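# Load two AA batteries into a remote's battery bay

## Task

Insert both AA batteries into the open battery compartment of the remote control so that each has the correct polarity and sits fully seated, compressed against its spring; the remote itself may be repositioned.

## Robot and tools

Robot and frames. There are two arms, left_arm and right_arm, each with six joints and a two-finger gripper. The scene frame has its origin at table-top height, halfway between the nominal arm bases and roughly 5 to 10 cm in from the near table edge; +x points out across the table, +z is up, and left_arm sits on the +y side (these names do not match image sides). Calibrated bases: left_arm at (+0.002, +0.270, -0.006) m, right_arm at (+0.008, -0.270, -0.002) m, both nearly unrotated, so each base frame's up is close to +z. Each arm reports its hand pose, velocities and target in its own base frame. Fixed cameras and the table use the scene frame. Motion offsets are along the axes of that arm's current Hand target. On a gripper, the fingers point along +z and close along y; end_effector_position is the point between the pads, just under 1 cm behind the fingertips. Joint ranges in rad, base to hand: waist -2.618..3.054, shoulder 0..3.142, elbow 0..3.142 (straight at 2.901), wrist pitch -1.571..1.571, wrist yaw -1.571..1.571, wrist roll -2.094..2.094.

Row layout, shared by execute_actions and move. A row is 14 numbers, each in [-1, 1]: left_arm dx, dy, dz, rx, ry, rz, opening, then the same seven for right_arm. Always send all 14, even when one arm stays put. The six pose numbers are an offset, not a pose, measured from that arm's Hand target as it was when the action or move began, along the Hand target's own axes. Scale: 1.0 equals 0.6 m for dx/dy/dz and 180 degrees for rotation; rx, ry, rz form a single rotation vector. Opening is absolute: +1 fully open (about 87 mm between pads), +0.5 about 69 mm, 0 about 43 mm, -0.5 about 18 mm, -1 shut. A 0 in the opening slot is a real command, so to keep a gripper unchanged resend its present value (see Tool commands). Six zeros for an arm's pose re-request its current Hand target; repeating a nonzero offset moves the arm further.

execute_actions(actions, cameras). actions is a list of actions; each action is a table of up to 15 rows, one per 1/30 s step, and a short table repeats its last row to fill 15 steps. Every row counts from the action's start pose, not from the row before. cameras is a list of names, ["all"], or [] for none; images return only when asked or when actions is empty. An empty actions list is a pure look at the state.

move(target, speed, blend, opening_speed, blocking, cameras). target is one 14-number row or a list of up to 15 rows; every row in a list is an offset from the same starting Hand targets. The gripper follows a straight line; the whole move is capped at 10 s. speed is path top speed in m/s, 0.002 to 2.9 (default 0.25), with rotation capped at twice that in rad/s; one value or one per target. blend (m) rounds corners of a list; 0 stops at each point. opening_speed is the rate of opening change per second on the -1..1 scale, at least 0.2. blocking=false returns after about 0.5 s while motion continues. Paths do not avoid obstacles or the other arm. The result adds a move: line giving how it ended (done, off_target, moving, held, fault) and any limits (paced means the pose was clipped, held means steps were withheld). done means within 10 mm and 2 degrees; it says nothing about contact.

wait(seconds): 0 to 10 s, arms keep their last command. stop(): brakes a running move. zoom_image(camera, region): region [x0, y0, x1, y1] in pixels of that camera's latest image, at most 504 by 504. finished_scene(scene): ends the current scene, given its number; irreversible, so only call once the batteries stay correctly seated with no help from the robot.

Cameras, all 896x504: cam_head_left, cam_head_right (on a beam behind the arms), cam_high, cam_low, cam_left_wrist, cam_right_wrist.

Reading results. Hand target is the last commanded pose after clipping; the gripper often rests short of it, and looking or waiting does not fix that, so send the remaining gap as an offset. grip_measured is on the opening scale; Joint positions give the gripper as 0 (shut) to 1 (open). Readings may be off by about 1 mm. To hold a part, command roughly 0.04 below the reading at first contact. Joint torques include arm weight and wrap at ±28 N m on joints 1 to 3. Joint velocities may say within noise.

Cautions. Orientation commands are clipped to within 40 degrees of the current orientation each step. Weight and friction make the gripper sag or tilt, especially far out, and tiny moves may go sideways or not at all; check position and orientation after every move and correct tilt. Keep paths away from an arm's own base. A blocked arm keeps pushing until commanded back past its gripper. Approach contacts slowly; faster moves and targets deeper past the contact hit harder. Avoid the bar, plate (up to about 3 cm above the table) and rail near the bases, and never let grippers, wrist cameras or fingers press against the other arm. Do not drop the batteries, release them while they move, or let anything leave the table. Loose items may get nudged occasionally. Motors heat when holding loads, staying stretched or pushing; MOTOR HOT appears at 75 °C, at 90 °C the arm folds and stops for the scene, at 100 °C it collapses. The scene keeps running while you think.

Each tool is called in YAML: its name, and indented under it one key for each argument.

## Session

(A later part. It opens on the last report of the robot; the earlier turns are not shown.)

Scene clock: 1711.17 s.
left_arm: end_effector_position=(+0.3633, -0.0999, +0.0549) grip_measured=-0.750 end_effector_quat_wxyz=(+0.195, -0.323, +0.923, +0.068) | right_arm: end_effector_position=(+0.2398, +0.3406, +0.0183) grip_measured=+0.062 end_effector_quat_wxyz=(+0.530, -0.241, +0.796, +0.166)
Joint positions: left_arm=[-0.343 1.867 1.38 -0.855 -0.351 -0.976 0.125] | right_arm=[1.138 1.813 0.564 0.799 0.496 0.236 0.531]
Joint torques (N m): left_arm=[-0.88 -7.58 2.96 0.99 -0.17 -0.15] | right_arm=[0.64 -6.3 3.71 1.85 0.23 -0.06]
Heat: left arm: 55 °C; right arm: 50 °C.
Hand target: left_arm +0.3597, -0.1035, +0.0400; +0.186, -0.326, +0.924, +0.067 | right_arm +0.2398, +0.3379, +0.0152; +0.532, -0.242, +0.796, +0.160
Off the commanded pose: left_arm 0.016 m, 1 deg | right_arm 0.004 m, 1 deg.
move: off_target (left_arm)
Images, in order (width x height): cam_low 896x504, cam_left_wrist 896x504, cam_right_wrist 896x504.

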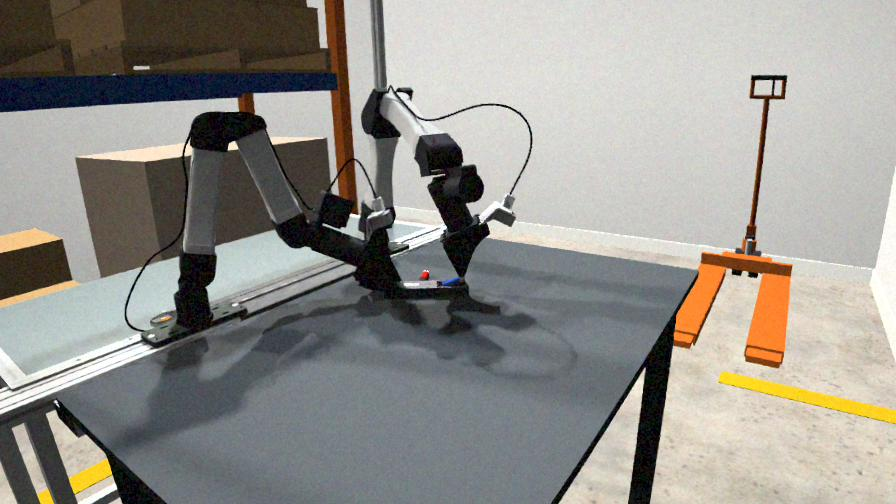

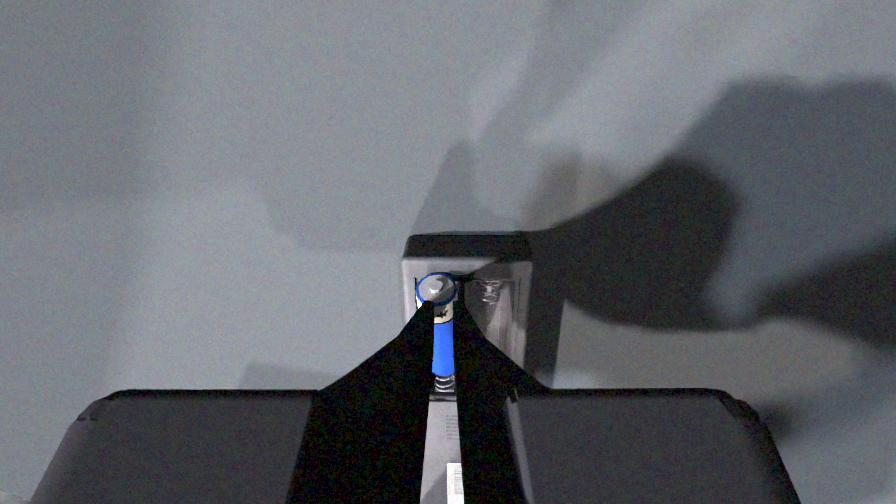

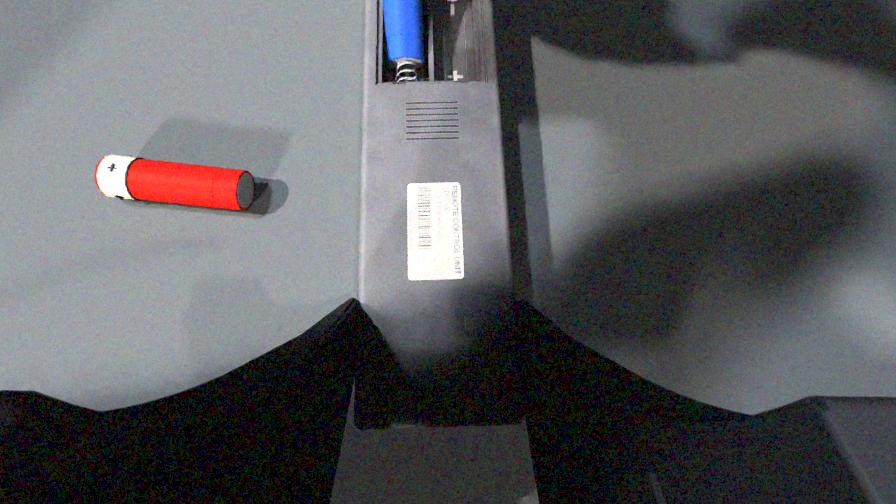

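move:
  target: [0.025,0.002,-0.006,0,0,0,-0.8,0,0,0,0,0,0,-0.08]
  cameras: ["cam_left_wrist","cam_low","cam_right_wrist"]
  speed: 0.04

zoom_image:
  camera: "cam_low"
  region: [409, 245, 493, 305]

zoom_image:
  camera: "cam_right_wrist"
  region: [330, 0, 560, 180]

zoom_image:
  camera: "cam_left_wrist"
  region: [330, 180, 630, 450]

Scene clock: 1726.63 s.
left_arm: end_effector_position=(+0.3612, -0.1016, +0.0549) grip_measured=-0.800 end_effector_quat_wxyz=(+0.217, -0.330, +0.916, +0.075) | right_arm: end_effector_position=(+0.2398, +0.3406, +0.0183) grip_measured=+0.062 end_effector_quat_wxyz=(+0.530, -0.241, +0.796, +0.166)
Joint positions: left_arm=[-0.369 1.843 1.34 -0.823 -0.398 -1.01 0.1] | right_arm=[1.138 1.813 0.564 0.799 0.496 0.236 0.531]
Joint torques (N m): left_arm=[-1.54 -7.5 2.8 0.77 0.18 -0.19] | right_arm=[0.77 -6.06 3.79 1.92 0.24 -0.1]
Heat: left arm: 54 °C; right arm: 50 °C.
Hand target: left_arm +0.3471, -0.1122, +0.0375; +0.186, -0.326, +0.924, +0.067 | right_arm +0.2398, +0.3379, +0.0152; +0.532, -0.242, +0.796, +0.160
Off the commanded pose: left_arm 0.025 m, 4 deg | right_arm 0.004 m, 1 deg.
move: off_target (left_arm)
Images, in order (width x height): cam_low 896x504, cam_left_wrist 896x504, cam_right_wrist 896x504.

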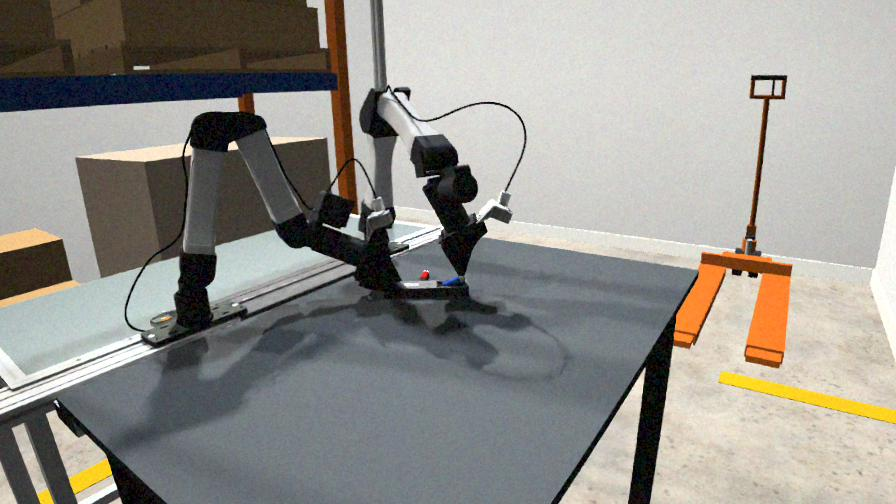

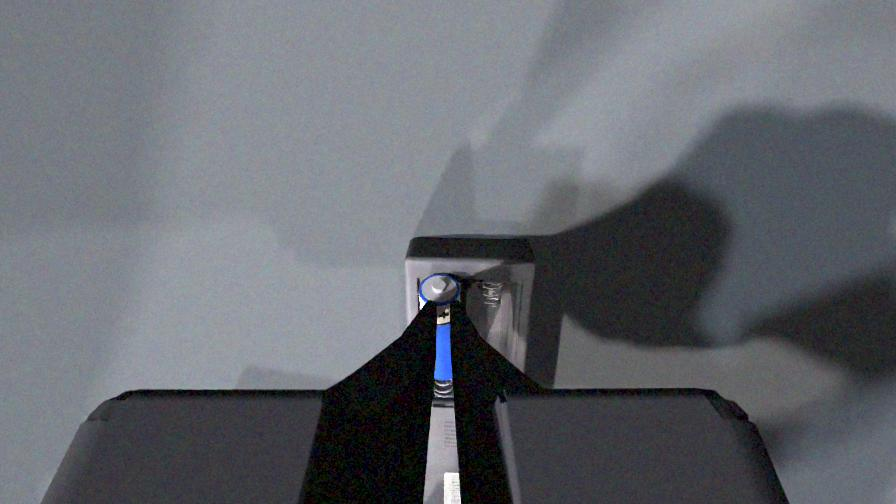

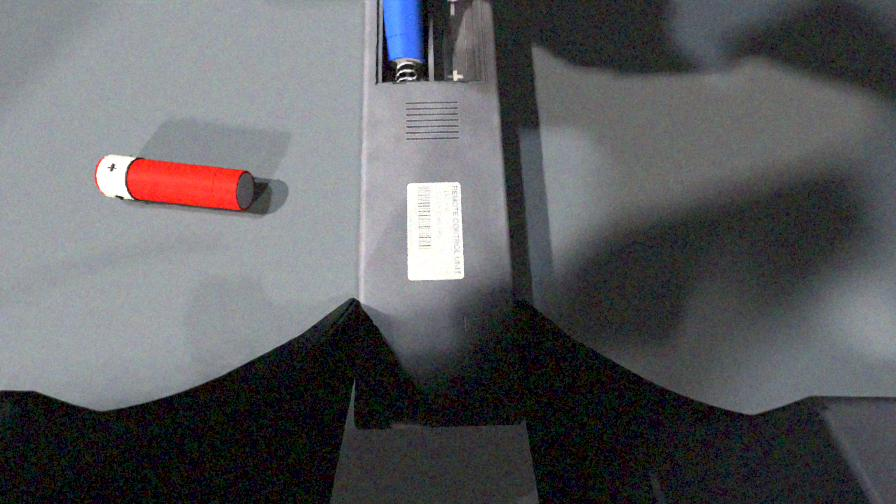

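Scaled by 6.000 from the camera's 896x504 image, which has a finer 1280x720 frame.

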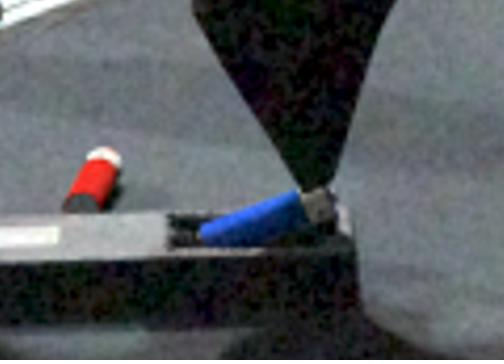

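Scaled by 2.191 from the camera's 896x504 image, which has a finer 1280x720 frame.

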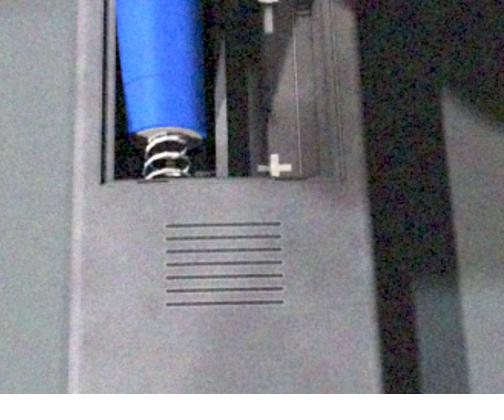

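Scaled by 1.680 from the camera's 896x504 image, which has a finer 1280x720 frame.

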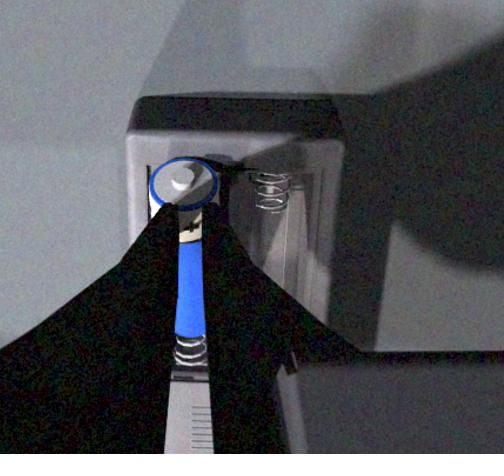

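move:
  target:
    - [-0.045,0,-0.034,0,0,0,-0.8,0,0,0,0,0,0,-0.08]
    - [-0.045,0,-0.034,0,0,0,-0.3,0,0,0,0,0,0,-0.08]
  cameras: ["cam_left_wrist","cam_low"]
  speed: 0.06

zoom_image:
  camera: "cam_low"
  region: [409, 245, 493, 305]

Scene clock: 1755.80 s.
left_arm: end_effector_position=(+0.3561, -0.1007, +0.0636) grip_measured=-0.300 end_effector_quat_wxyz=(+0.189, -0.327, +0.923, +0.071) | right_arm: end_effector_position=(+0.2398, +0.3406, +0.0183) grip_measured=+0.062 end_effector_quat_wxyz=(+0.530, -0.241, +0.796, +0.166)
Joint positions: left_arm=[-0.35 1.848 1.393 -0.904 -0.35 -0.992 0.35] | right_arm=[1.138 1.813 0.564 0.799 0.496 0.236 0.531]
Joint torques (N m): left_arm=[0.29 -7.98 8.58 0.54 -0.15 0.08] | right_arm=[0.66 -6.23 3.81 1.88 0.25 -0.07]
Heat: left arm: 53 °C; right arm: 50 °C.
Hand target: left_arm +0.3602, -0.1015, +0.0666; +0.186, -0.326, +0.924, +0.067 | right_arm +0.2398, +0.3379, +0.0152; +0.532, -0.242, +0.796, +0.160
Off the commanded pose: left_arm 0.005 m, 1 deg | right_arm 0.004 m, 1 deg.
move: done
Images, in order (width x height): cam_low 896x504, cam_left_wrist 896x504.

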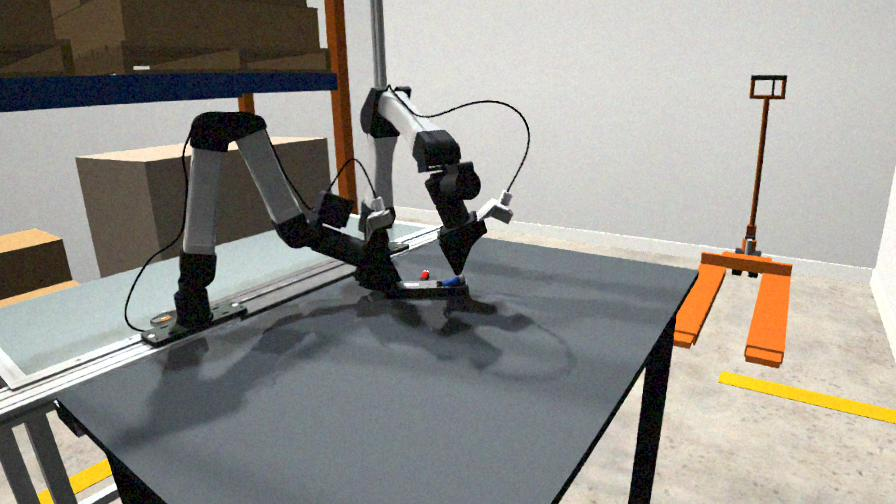

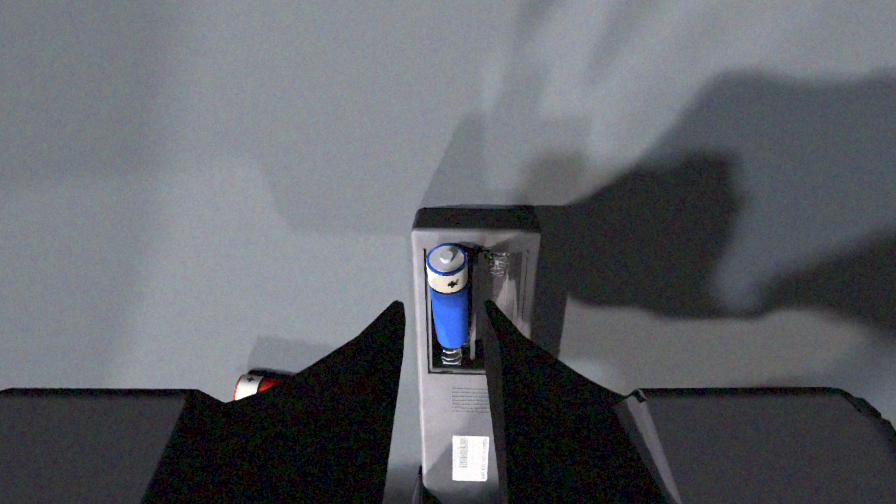

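Scaled by 6.000 from the camera's 896x504 image, which has a finer 1280x720 frame.

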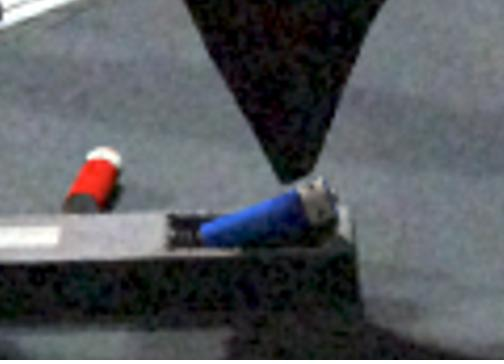

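move:
  target:
    - [0.0075,0,0.0305,0,0,0,-0.3,0,0,0,0,0,0,-0.08]
    - [0.0075,0,0.0305,0,0,0,-0.75,0,0,0,0,0,0,-0.08]
    - [0.0473,0,0.0118,0,0,0,-0.75,0,0,0,0,0,0,-0.08]
  cameras: ["cam_left_wrist","cam_low","cam_right_wrist"]
  speed: 0.05
  opening_speed: 0.4

zoom_image:
  camera: "cam_low"
  region: [409, 245, 493, 305]

zoom_image:
  camera: "cam_right_wrist"
  region: [330, 0, 560, 180]

zoom_image:
  camera: "cam_left_wrist"
  region: [330, 180, 630, 450]

Scene clock: 1783.80 s.
left_arm: end_effector_position=(+0.3477, -0.1142, +0.0478) grip_measured=-0.750 end_effector_quat_wxyz=(+0.191, -0.323, +0.924, +0.073) | right_arm: end_effector_position=(+0.2398, +0.3406, +0.0183) grip_measured=+0.062 end_effector_quat_wxyz=(+0.530, -0.241, +0.796, +0.166)
Joint positions: left_arm=[-0.397 1.856 1.339 -0.858 -0.364 -1.032 0.125] | right_arm=[1.138 1.813 0.564 0.799 0.496 0.236 0.531]
Joint torques (N m): left_arm=[-0.62 -10.52 4.45 0.6 -0.14 -0.11] | right_arm=[0.79 -6.31 3.66 1.91 0.23 -0.13]
Heat: left arm: 52 °C; right arm: 50 °C.
Hand target: left_arm +0.3420, -0.1162, +0.0491; +0.186, -0.326, +0.924, +0.067 | right_arm +0.2398, +0.3380, +0.0152; +0.532, -0.242, +0.796, +0.160
Off the commanded pose: left_arm 0.006 m, 1 deg | right_arm 0.004 m, 1 deg.
move: done
Images, in order (width x height): cam_low 896x504, cam_left_wrist 896x504, cam_right_wrist 896x504.

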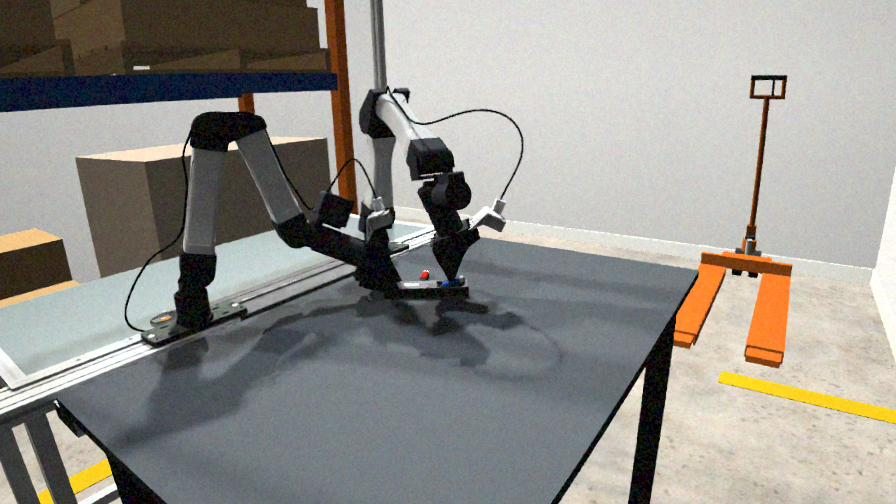

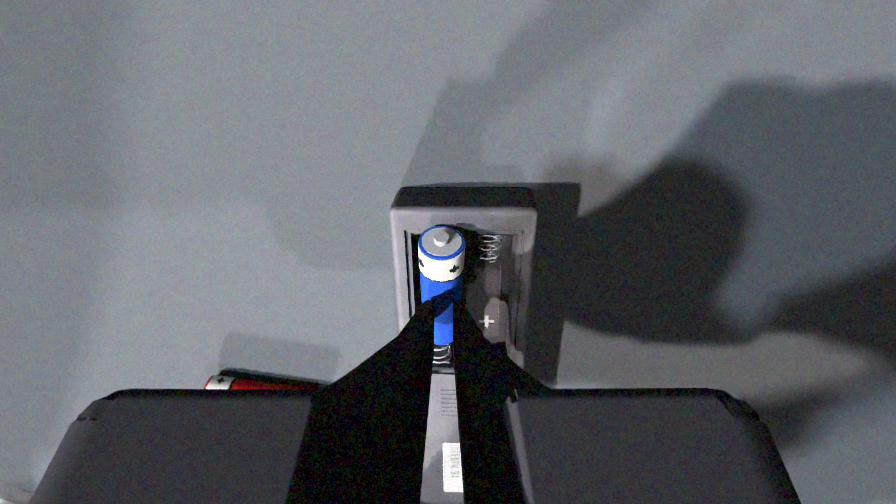

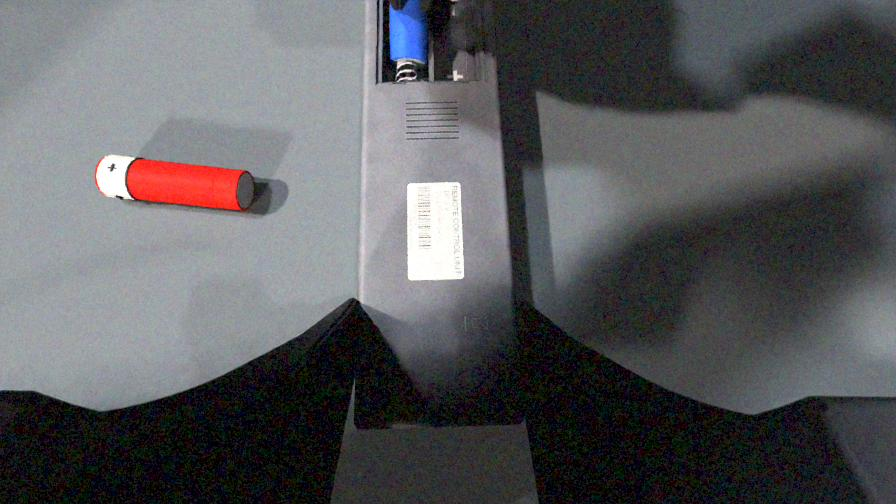

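Scaled by 6.000 from the camera's 896x504 image, which has a finer 1280x720 frame.

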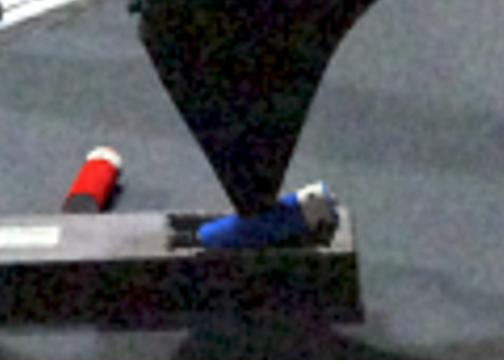

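Scaled by 2.191 from the camera's 896x504 image, which has a finer 1280x720 frame.

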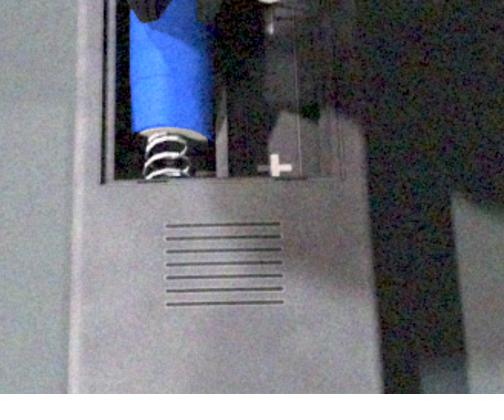

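Scaled by 1.680 from the camera's 896x504 image, which has a finer 1280x720 frame.

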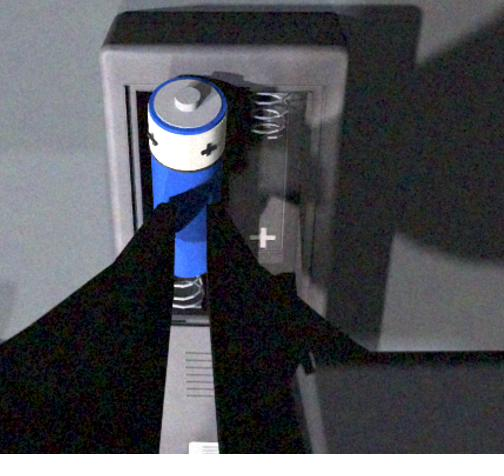

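move:
  target:
    - [-0.021,0,-0.026,0,0,0,-0.7,0,0,0,0,0,0,-0.08]
    - [-0.05,0,-0.0135,0,0,0,-0.3,0,0,0,0,0,0,-0.08]
  cameras: ["cam_left_wrist","cam_low"]
  speed: 0.06

zoom_image:
  camera: "cam_low"
  region: [409, 245, 493, 305]

Scene clock: 1803.87 s.
left_arm: end_effector_position=(+0.3548, -0.0990, +0.0622) grip_measured=-0.300 end_effector_quat_wxyz=(+0.183, -0.326, +0.924, +0.076) | right_arm: end_effector_position=(+0.2398, +0.3406, +0.0183) grip_measured=+0.062 end_effector_quat_wxyz=(+0.530, -0.241, +0.796, +0.166)
Joint positions: left_arm=[-0.346 1.856 1.4 -0.917 -0.349 -0.989 0.35] | right_arm=[1.138 1.813 0.564 0.799 0.496 0.236 0.531]
Joint torques (N m): left_arm=[0.23 -8.73 8.61 0.59 -0.15 0.08] | right_arm=[0.54 -6.12 3.71 1.88 0.26 -0.09]
Heat: left arm: 55 °C; right arm: 50 °C.
Hand target: left_arm +0.3611, -0.1008, +0.0682; +0.186, -0.326, +0.924, +0.067 | right_arm +0.2398, +0.3380, +0.0152; +0.532, -0.242, +0.796, +0.160
Off the commanded pose: left_arm 0.009 m, 1 deg | right_arm 0.004 m, 1 deg.
move: done
Images, in order (width x height): cam_low 896x504, cam_left_wrist 896x504.

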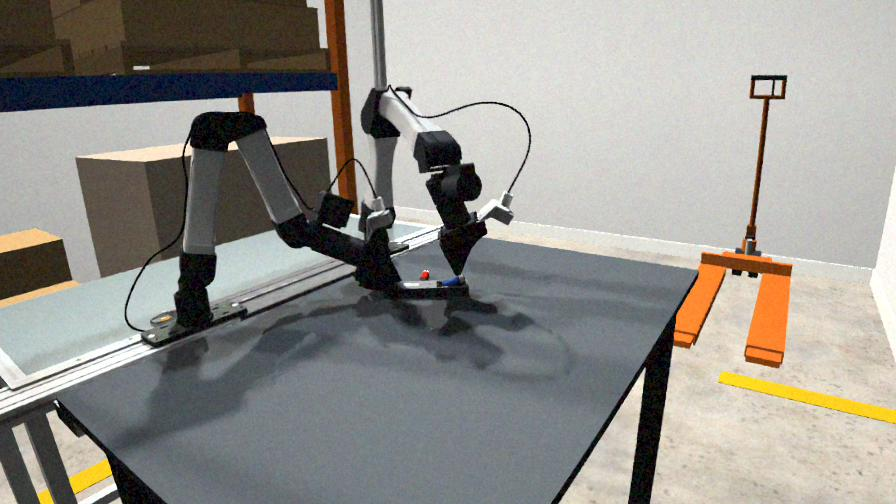

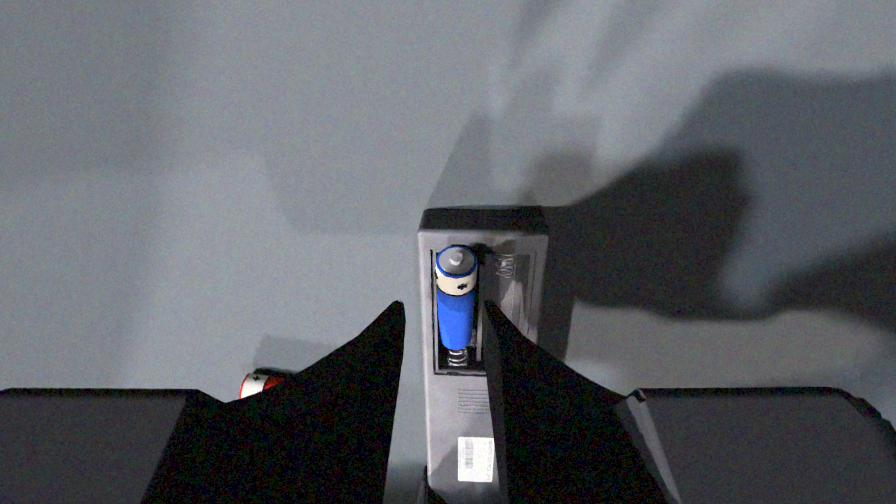

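Scaled by 6.000 from the camera's 896x504 image, which has a finer 1280x720 frame.

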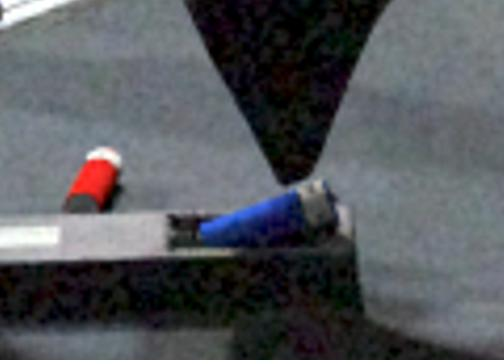

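move:
  target: [0.0135,-0.002,0.0345,0,0,0,-0.3,0,0,0,0,0,0,-0.08]
  cameras: ["cam_left_wrist","cam_low"]
  speed: 0.06

zoom_image:
  camera: "cam_low"
  region: [409, 245, 493, 305]

Scene clock: 1815.40 s.
left_arm: end_effector_position=(+0.3605, -0.1011, +0.0512) grip_measured=-0.300 end_effector_quat_wxyz=(+0.188, -0.327, +0.923, +0.071) | right_arm: end_effector_position=(+0.2398, +0.3406, +0.0183) grip_measured=+0.062 end_effector_quat_wxyz=(+0.530, -0.241, +0.796, +0.166)
Joint positions: left_arm=[-0.346 1.876 1.38 -0.864 -0.349 -0.989 0.35] | right_arm=[1.138 1.813 0.564 0.799 0.496 0.236 0.531]
Joint torques (N m): left_arm=[0.18 -8.43 5.12 0.88 -0.16 0.07] | right_arm=[0.76 -6.19 3.77 1.89 0.24 -0.08]
Heat: left arm: 55 °C; right arm: 50 °C.
Hand target: left_arm +0.3623, -0.1013, +0.0460; +0.186, -0.326, +0.924, +0.067 | right_arm +0.2398, +0.3380, +0.0152; +0.532, -0.242, +0.796, +0.160
Off the commanded pose: left_arm 0.005 m, 1 deg | right_arm 0.004 m, 1 deg.
move: done
Images, in order (width x height): cam_low 896x504, cam_left_wrist 896x504.

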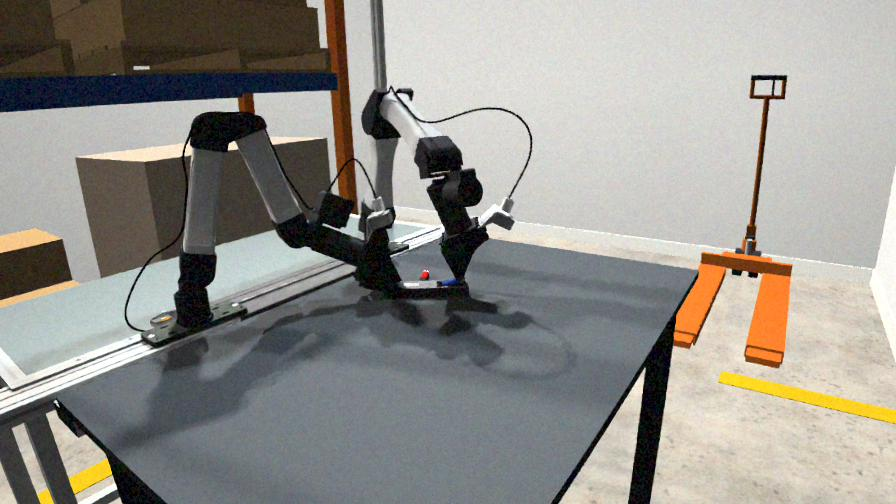

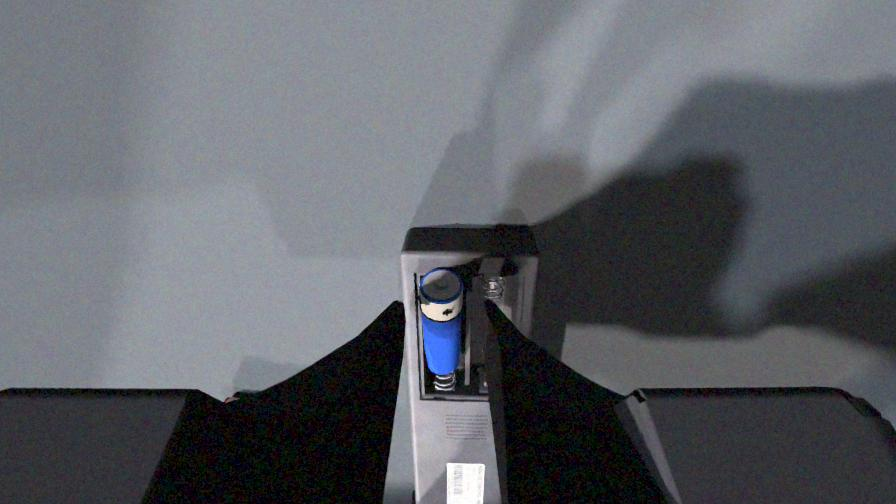

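Scaled by 6.000 from the camera's 896x504 image, which has a finer 1280x720 frame.

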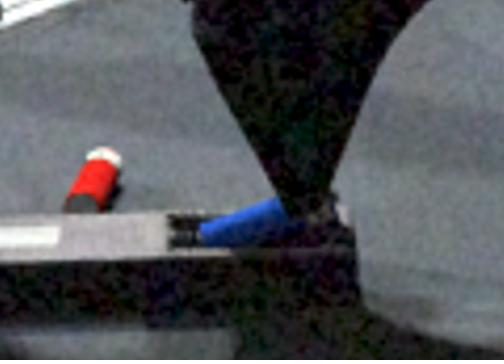

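move:
  target:
    - [0.003,0,0.006,0,0,0,-0.3,0,0,0,0,0,0,-0.08]
    - [0.003,0,0.006,0,0,0,-0.75,0,0,0,0,0,0,-0.08]
    - [0.0307,0,-0.013,0,0,0,-0.75,0,0,0,0,0,0,-0.08]
  cameras: ["cam_left_wrist","cam_low","cam_right_wrist"]
  speed: 0.05
  opening_speed: 0.4

zoom_image:
  camera: "cam_low"
  region: [409, 245, 493, 305]

zoom_image:
  camera: "cam_left_wrist"
  region: [330, 180, 630, 450]

zoom_image:
  camera: "cam_right_wrist"
  region: [330, 0, 560, 180]

Scene clock: 1833.13 s.
left_arm: end_effector_position=(+0.3577, -0.1065, +0.0473) grip_measured=-0.596 end_effector_quat_wxyz=(+0.199, -0.327, +0.921, +0.076) | right_arm: end_effector_position=(+0.2398, +0.3406, +0.0183) grip_measured=+0.062 end_effector_quat_wxyz=(+0.530, -0.241, +0.796, +0.166)
Joint positions: left_arm=[-0.374 1.871 1.353 -0.841 -0.377 -1.017 0.202] | right_arm=[1.138 1.813 0.564 0.799 0.496 0.236 0.531]
Joint torques (N m): left_arm=[-1.59 -10.69 3.85 0.59 0 -0.16] | right_arm=[0.73 -6.16 3.84 1.9 0.26 -0.09]
Heat: left arm: 55 °C; right arm: 50 °C.
Hand target: left_arm +0.3468, -0.1140, +0.0462; +0.186, -0.326, +0.924, +0.067 | right_arm +0.2398, +0.3380, +0.0152; +0.532, -0.242, +0.796, +0.161
Off the commanded pose: left_arm 0.013 m, 2 deg | right_arm 0.004 m, 1 deg.
move: off_target (left_arm)
Images, in order (width x height): cam_low 896x504, cam_left_wrist 896x504, cam_right_wrist 896x504.

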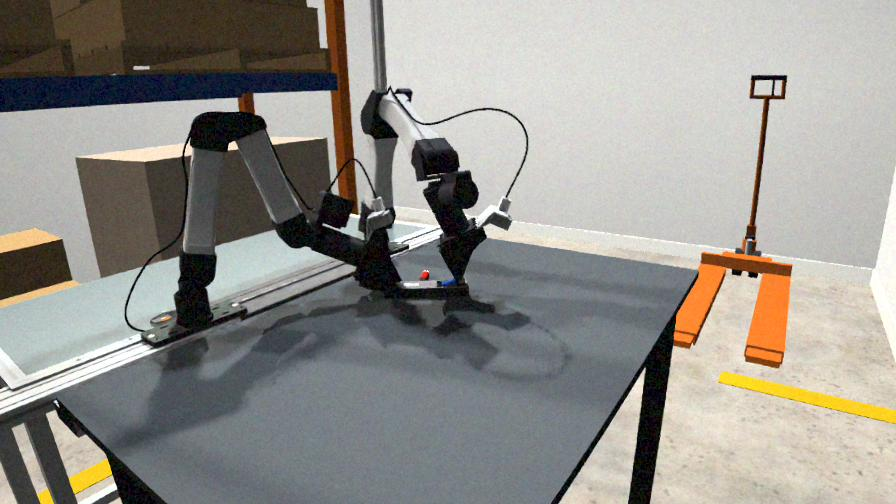

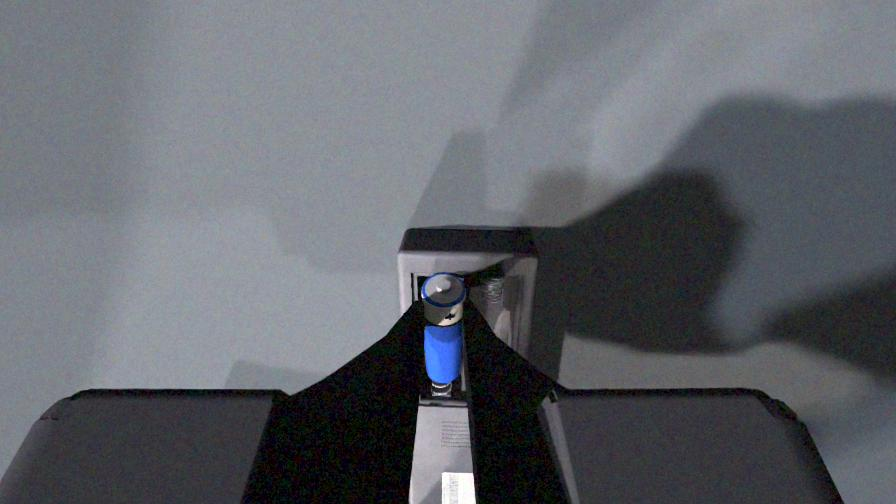

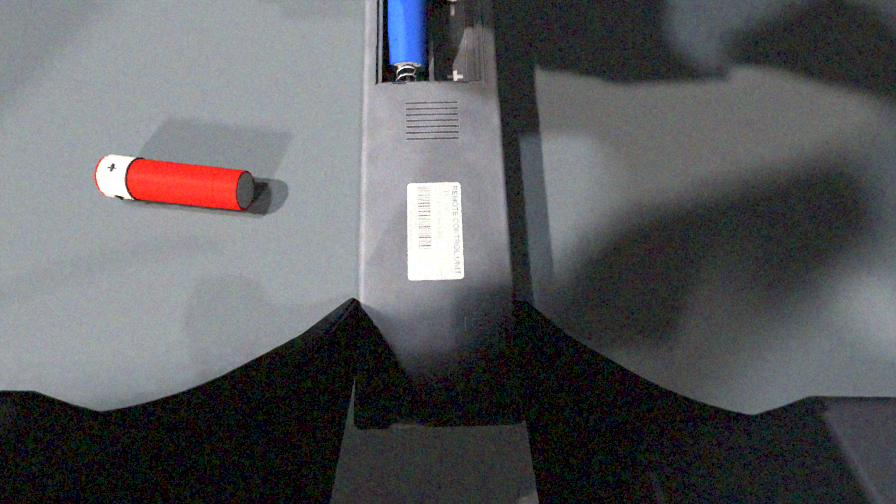

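Scaled by 6.000 from the camera's 896x504 image, which has a finer 1280x720 frame.

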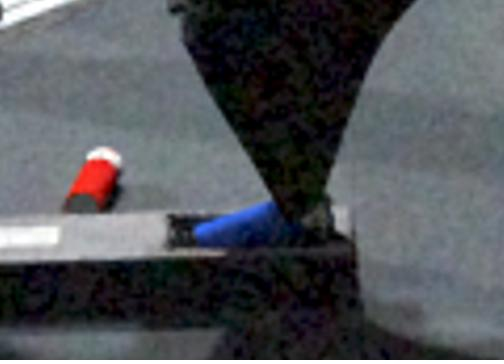

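Scaled by 1.680 from the camera's 896x504 image, which has a finer 1280x720 frame.

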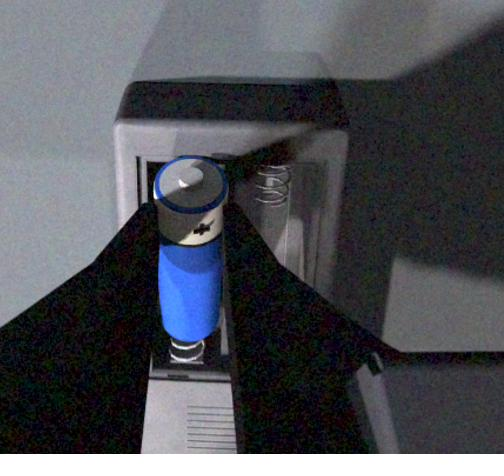

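Scaled by 2.191 from the camera's 896x504 image, which has a finer 1280x720 frame.

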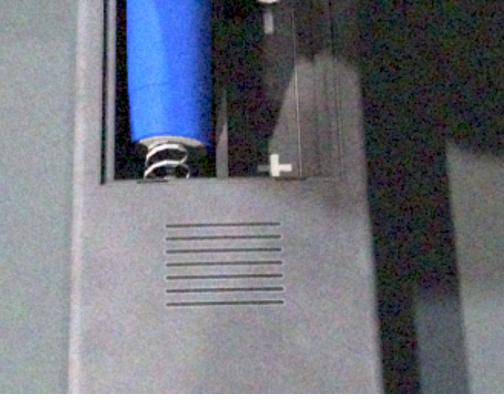

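move:
  target:
    - [0.0115,0,-0.005,0,0,0,-0.75,0,0,0,0,0,0,-0.08]
    - [0.012,0,0.016,0,0,0,-0.75,0,0,0,0,0,0,-0.08]
  cameras: ["cam_left_wrist","cam_low","cam_right_wrist"]
  speed: 0.04

zoom_image:
  camera: "cam_low"
  region: [409, 245, 493, 305]

zoom_image:
  camera: "cam_left_wrist"
  region: [330, 180, 630, 450]

zoom_image:
  camera: "cam_right_wrist"
  region: [330, 0, 560, 180]

Scene clock: 1847.67 s.
left_arm: end_effector_position=(+0.3564, -0.1071, +0.0460) grip_measured=-0.596 end_effector_quat_wxyz=(+0.211, -0.332, +0.916, +0.078) | right_arm: end_effector_position=(+0.2398, +0.3405, +0.0183) grip_measured=+0.062 end_effector_quat_wxyz=(+0.530, -0.241, +0.796, +0.166)
Joint positions: left_arm=[-0.387 1.857 1.324 -0.816 -0.399 -1.036 0.202] | right_arm=[1.138 1.813 0.564 0.799 0.496 0.236 0.531]
Joint torques (N m): left_arm=[-1.1 -8.57 3.19 0.74 0.17 -0.05] | right_arm=[0.66 -6.39 3.84 1.89 0.23 -0.06]
Heat: left arm: 56 °C; right arm: 50 °C.
Hand target: left_arm +0.3445, -0.1158, +0.0345; +0.186, -0.326, +0.924, +0.067 | right_arm +0.2398, +0.3379, +0.0152; +0.532, -0.242, +0.796, +0.160
Off the commanded pose: left_arm 0.019 m, 3 deg | right_arm 0.004 m, 1 deg.
move: off_target (left_arm)
Images, in order (width x height): cam_low 896x504, cam_left_wrist 896x504, cam_right_wrist 896x504.

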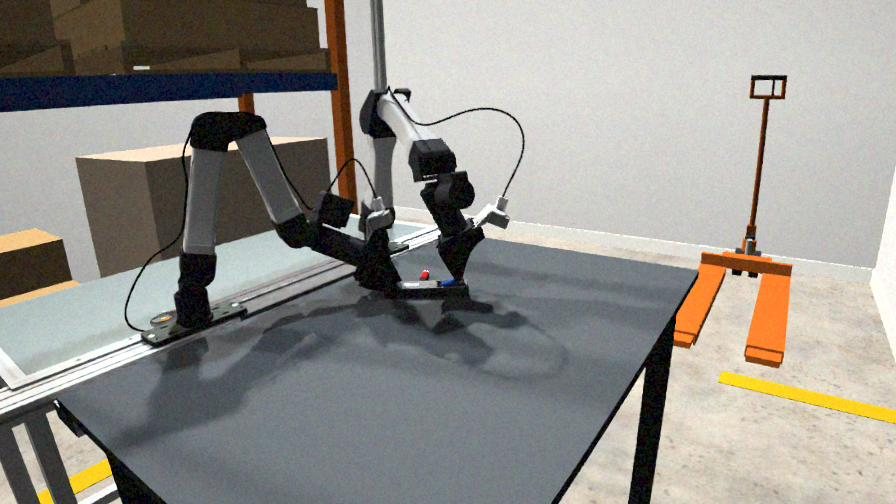

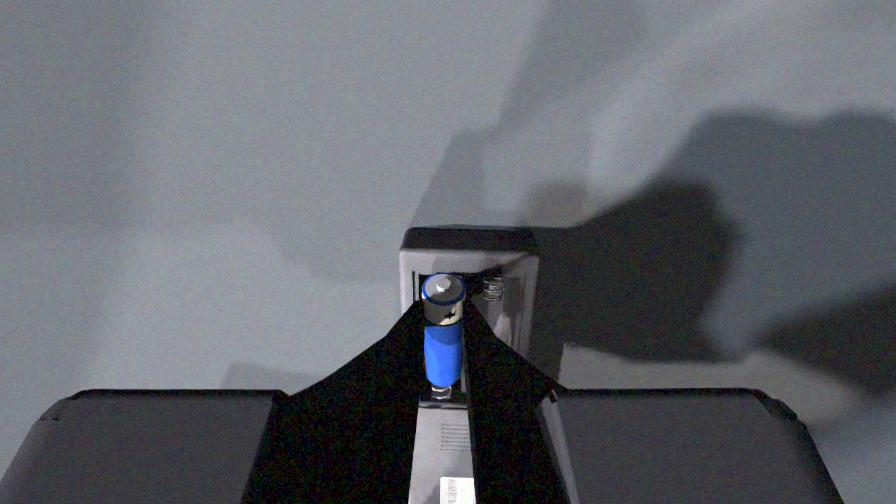

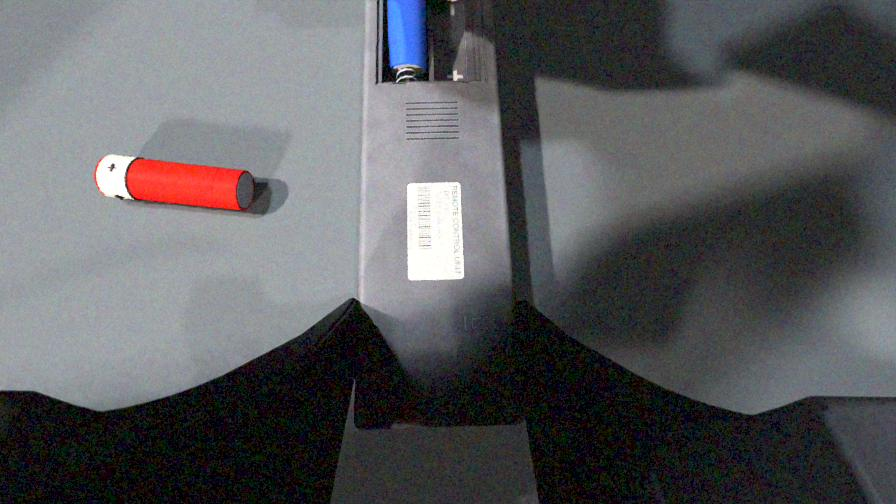

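Scaled by 6.000 from the camera's 896x504 image, which has a finer 1280x720 frame.

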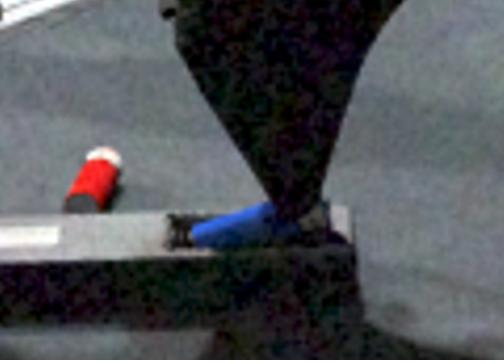

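Scaled by 1.680 from the camera's 896x504 image, which has a finer 1280x720 frame.

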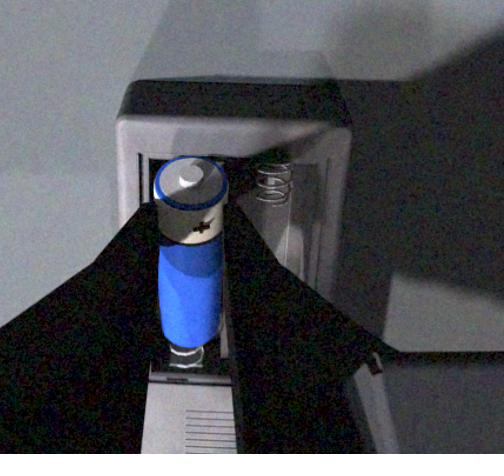

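Scaled by 2.191 from the camera's 896x504 image, which has a finer 1280x720 frame.

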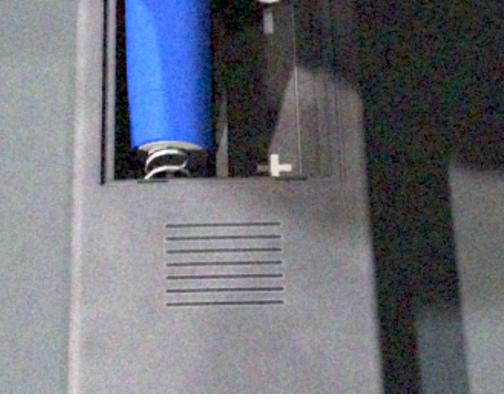

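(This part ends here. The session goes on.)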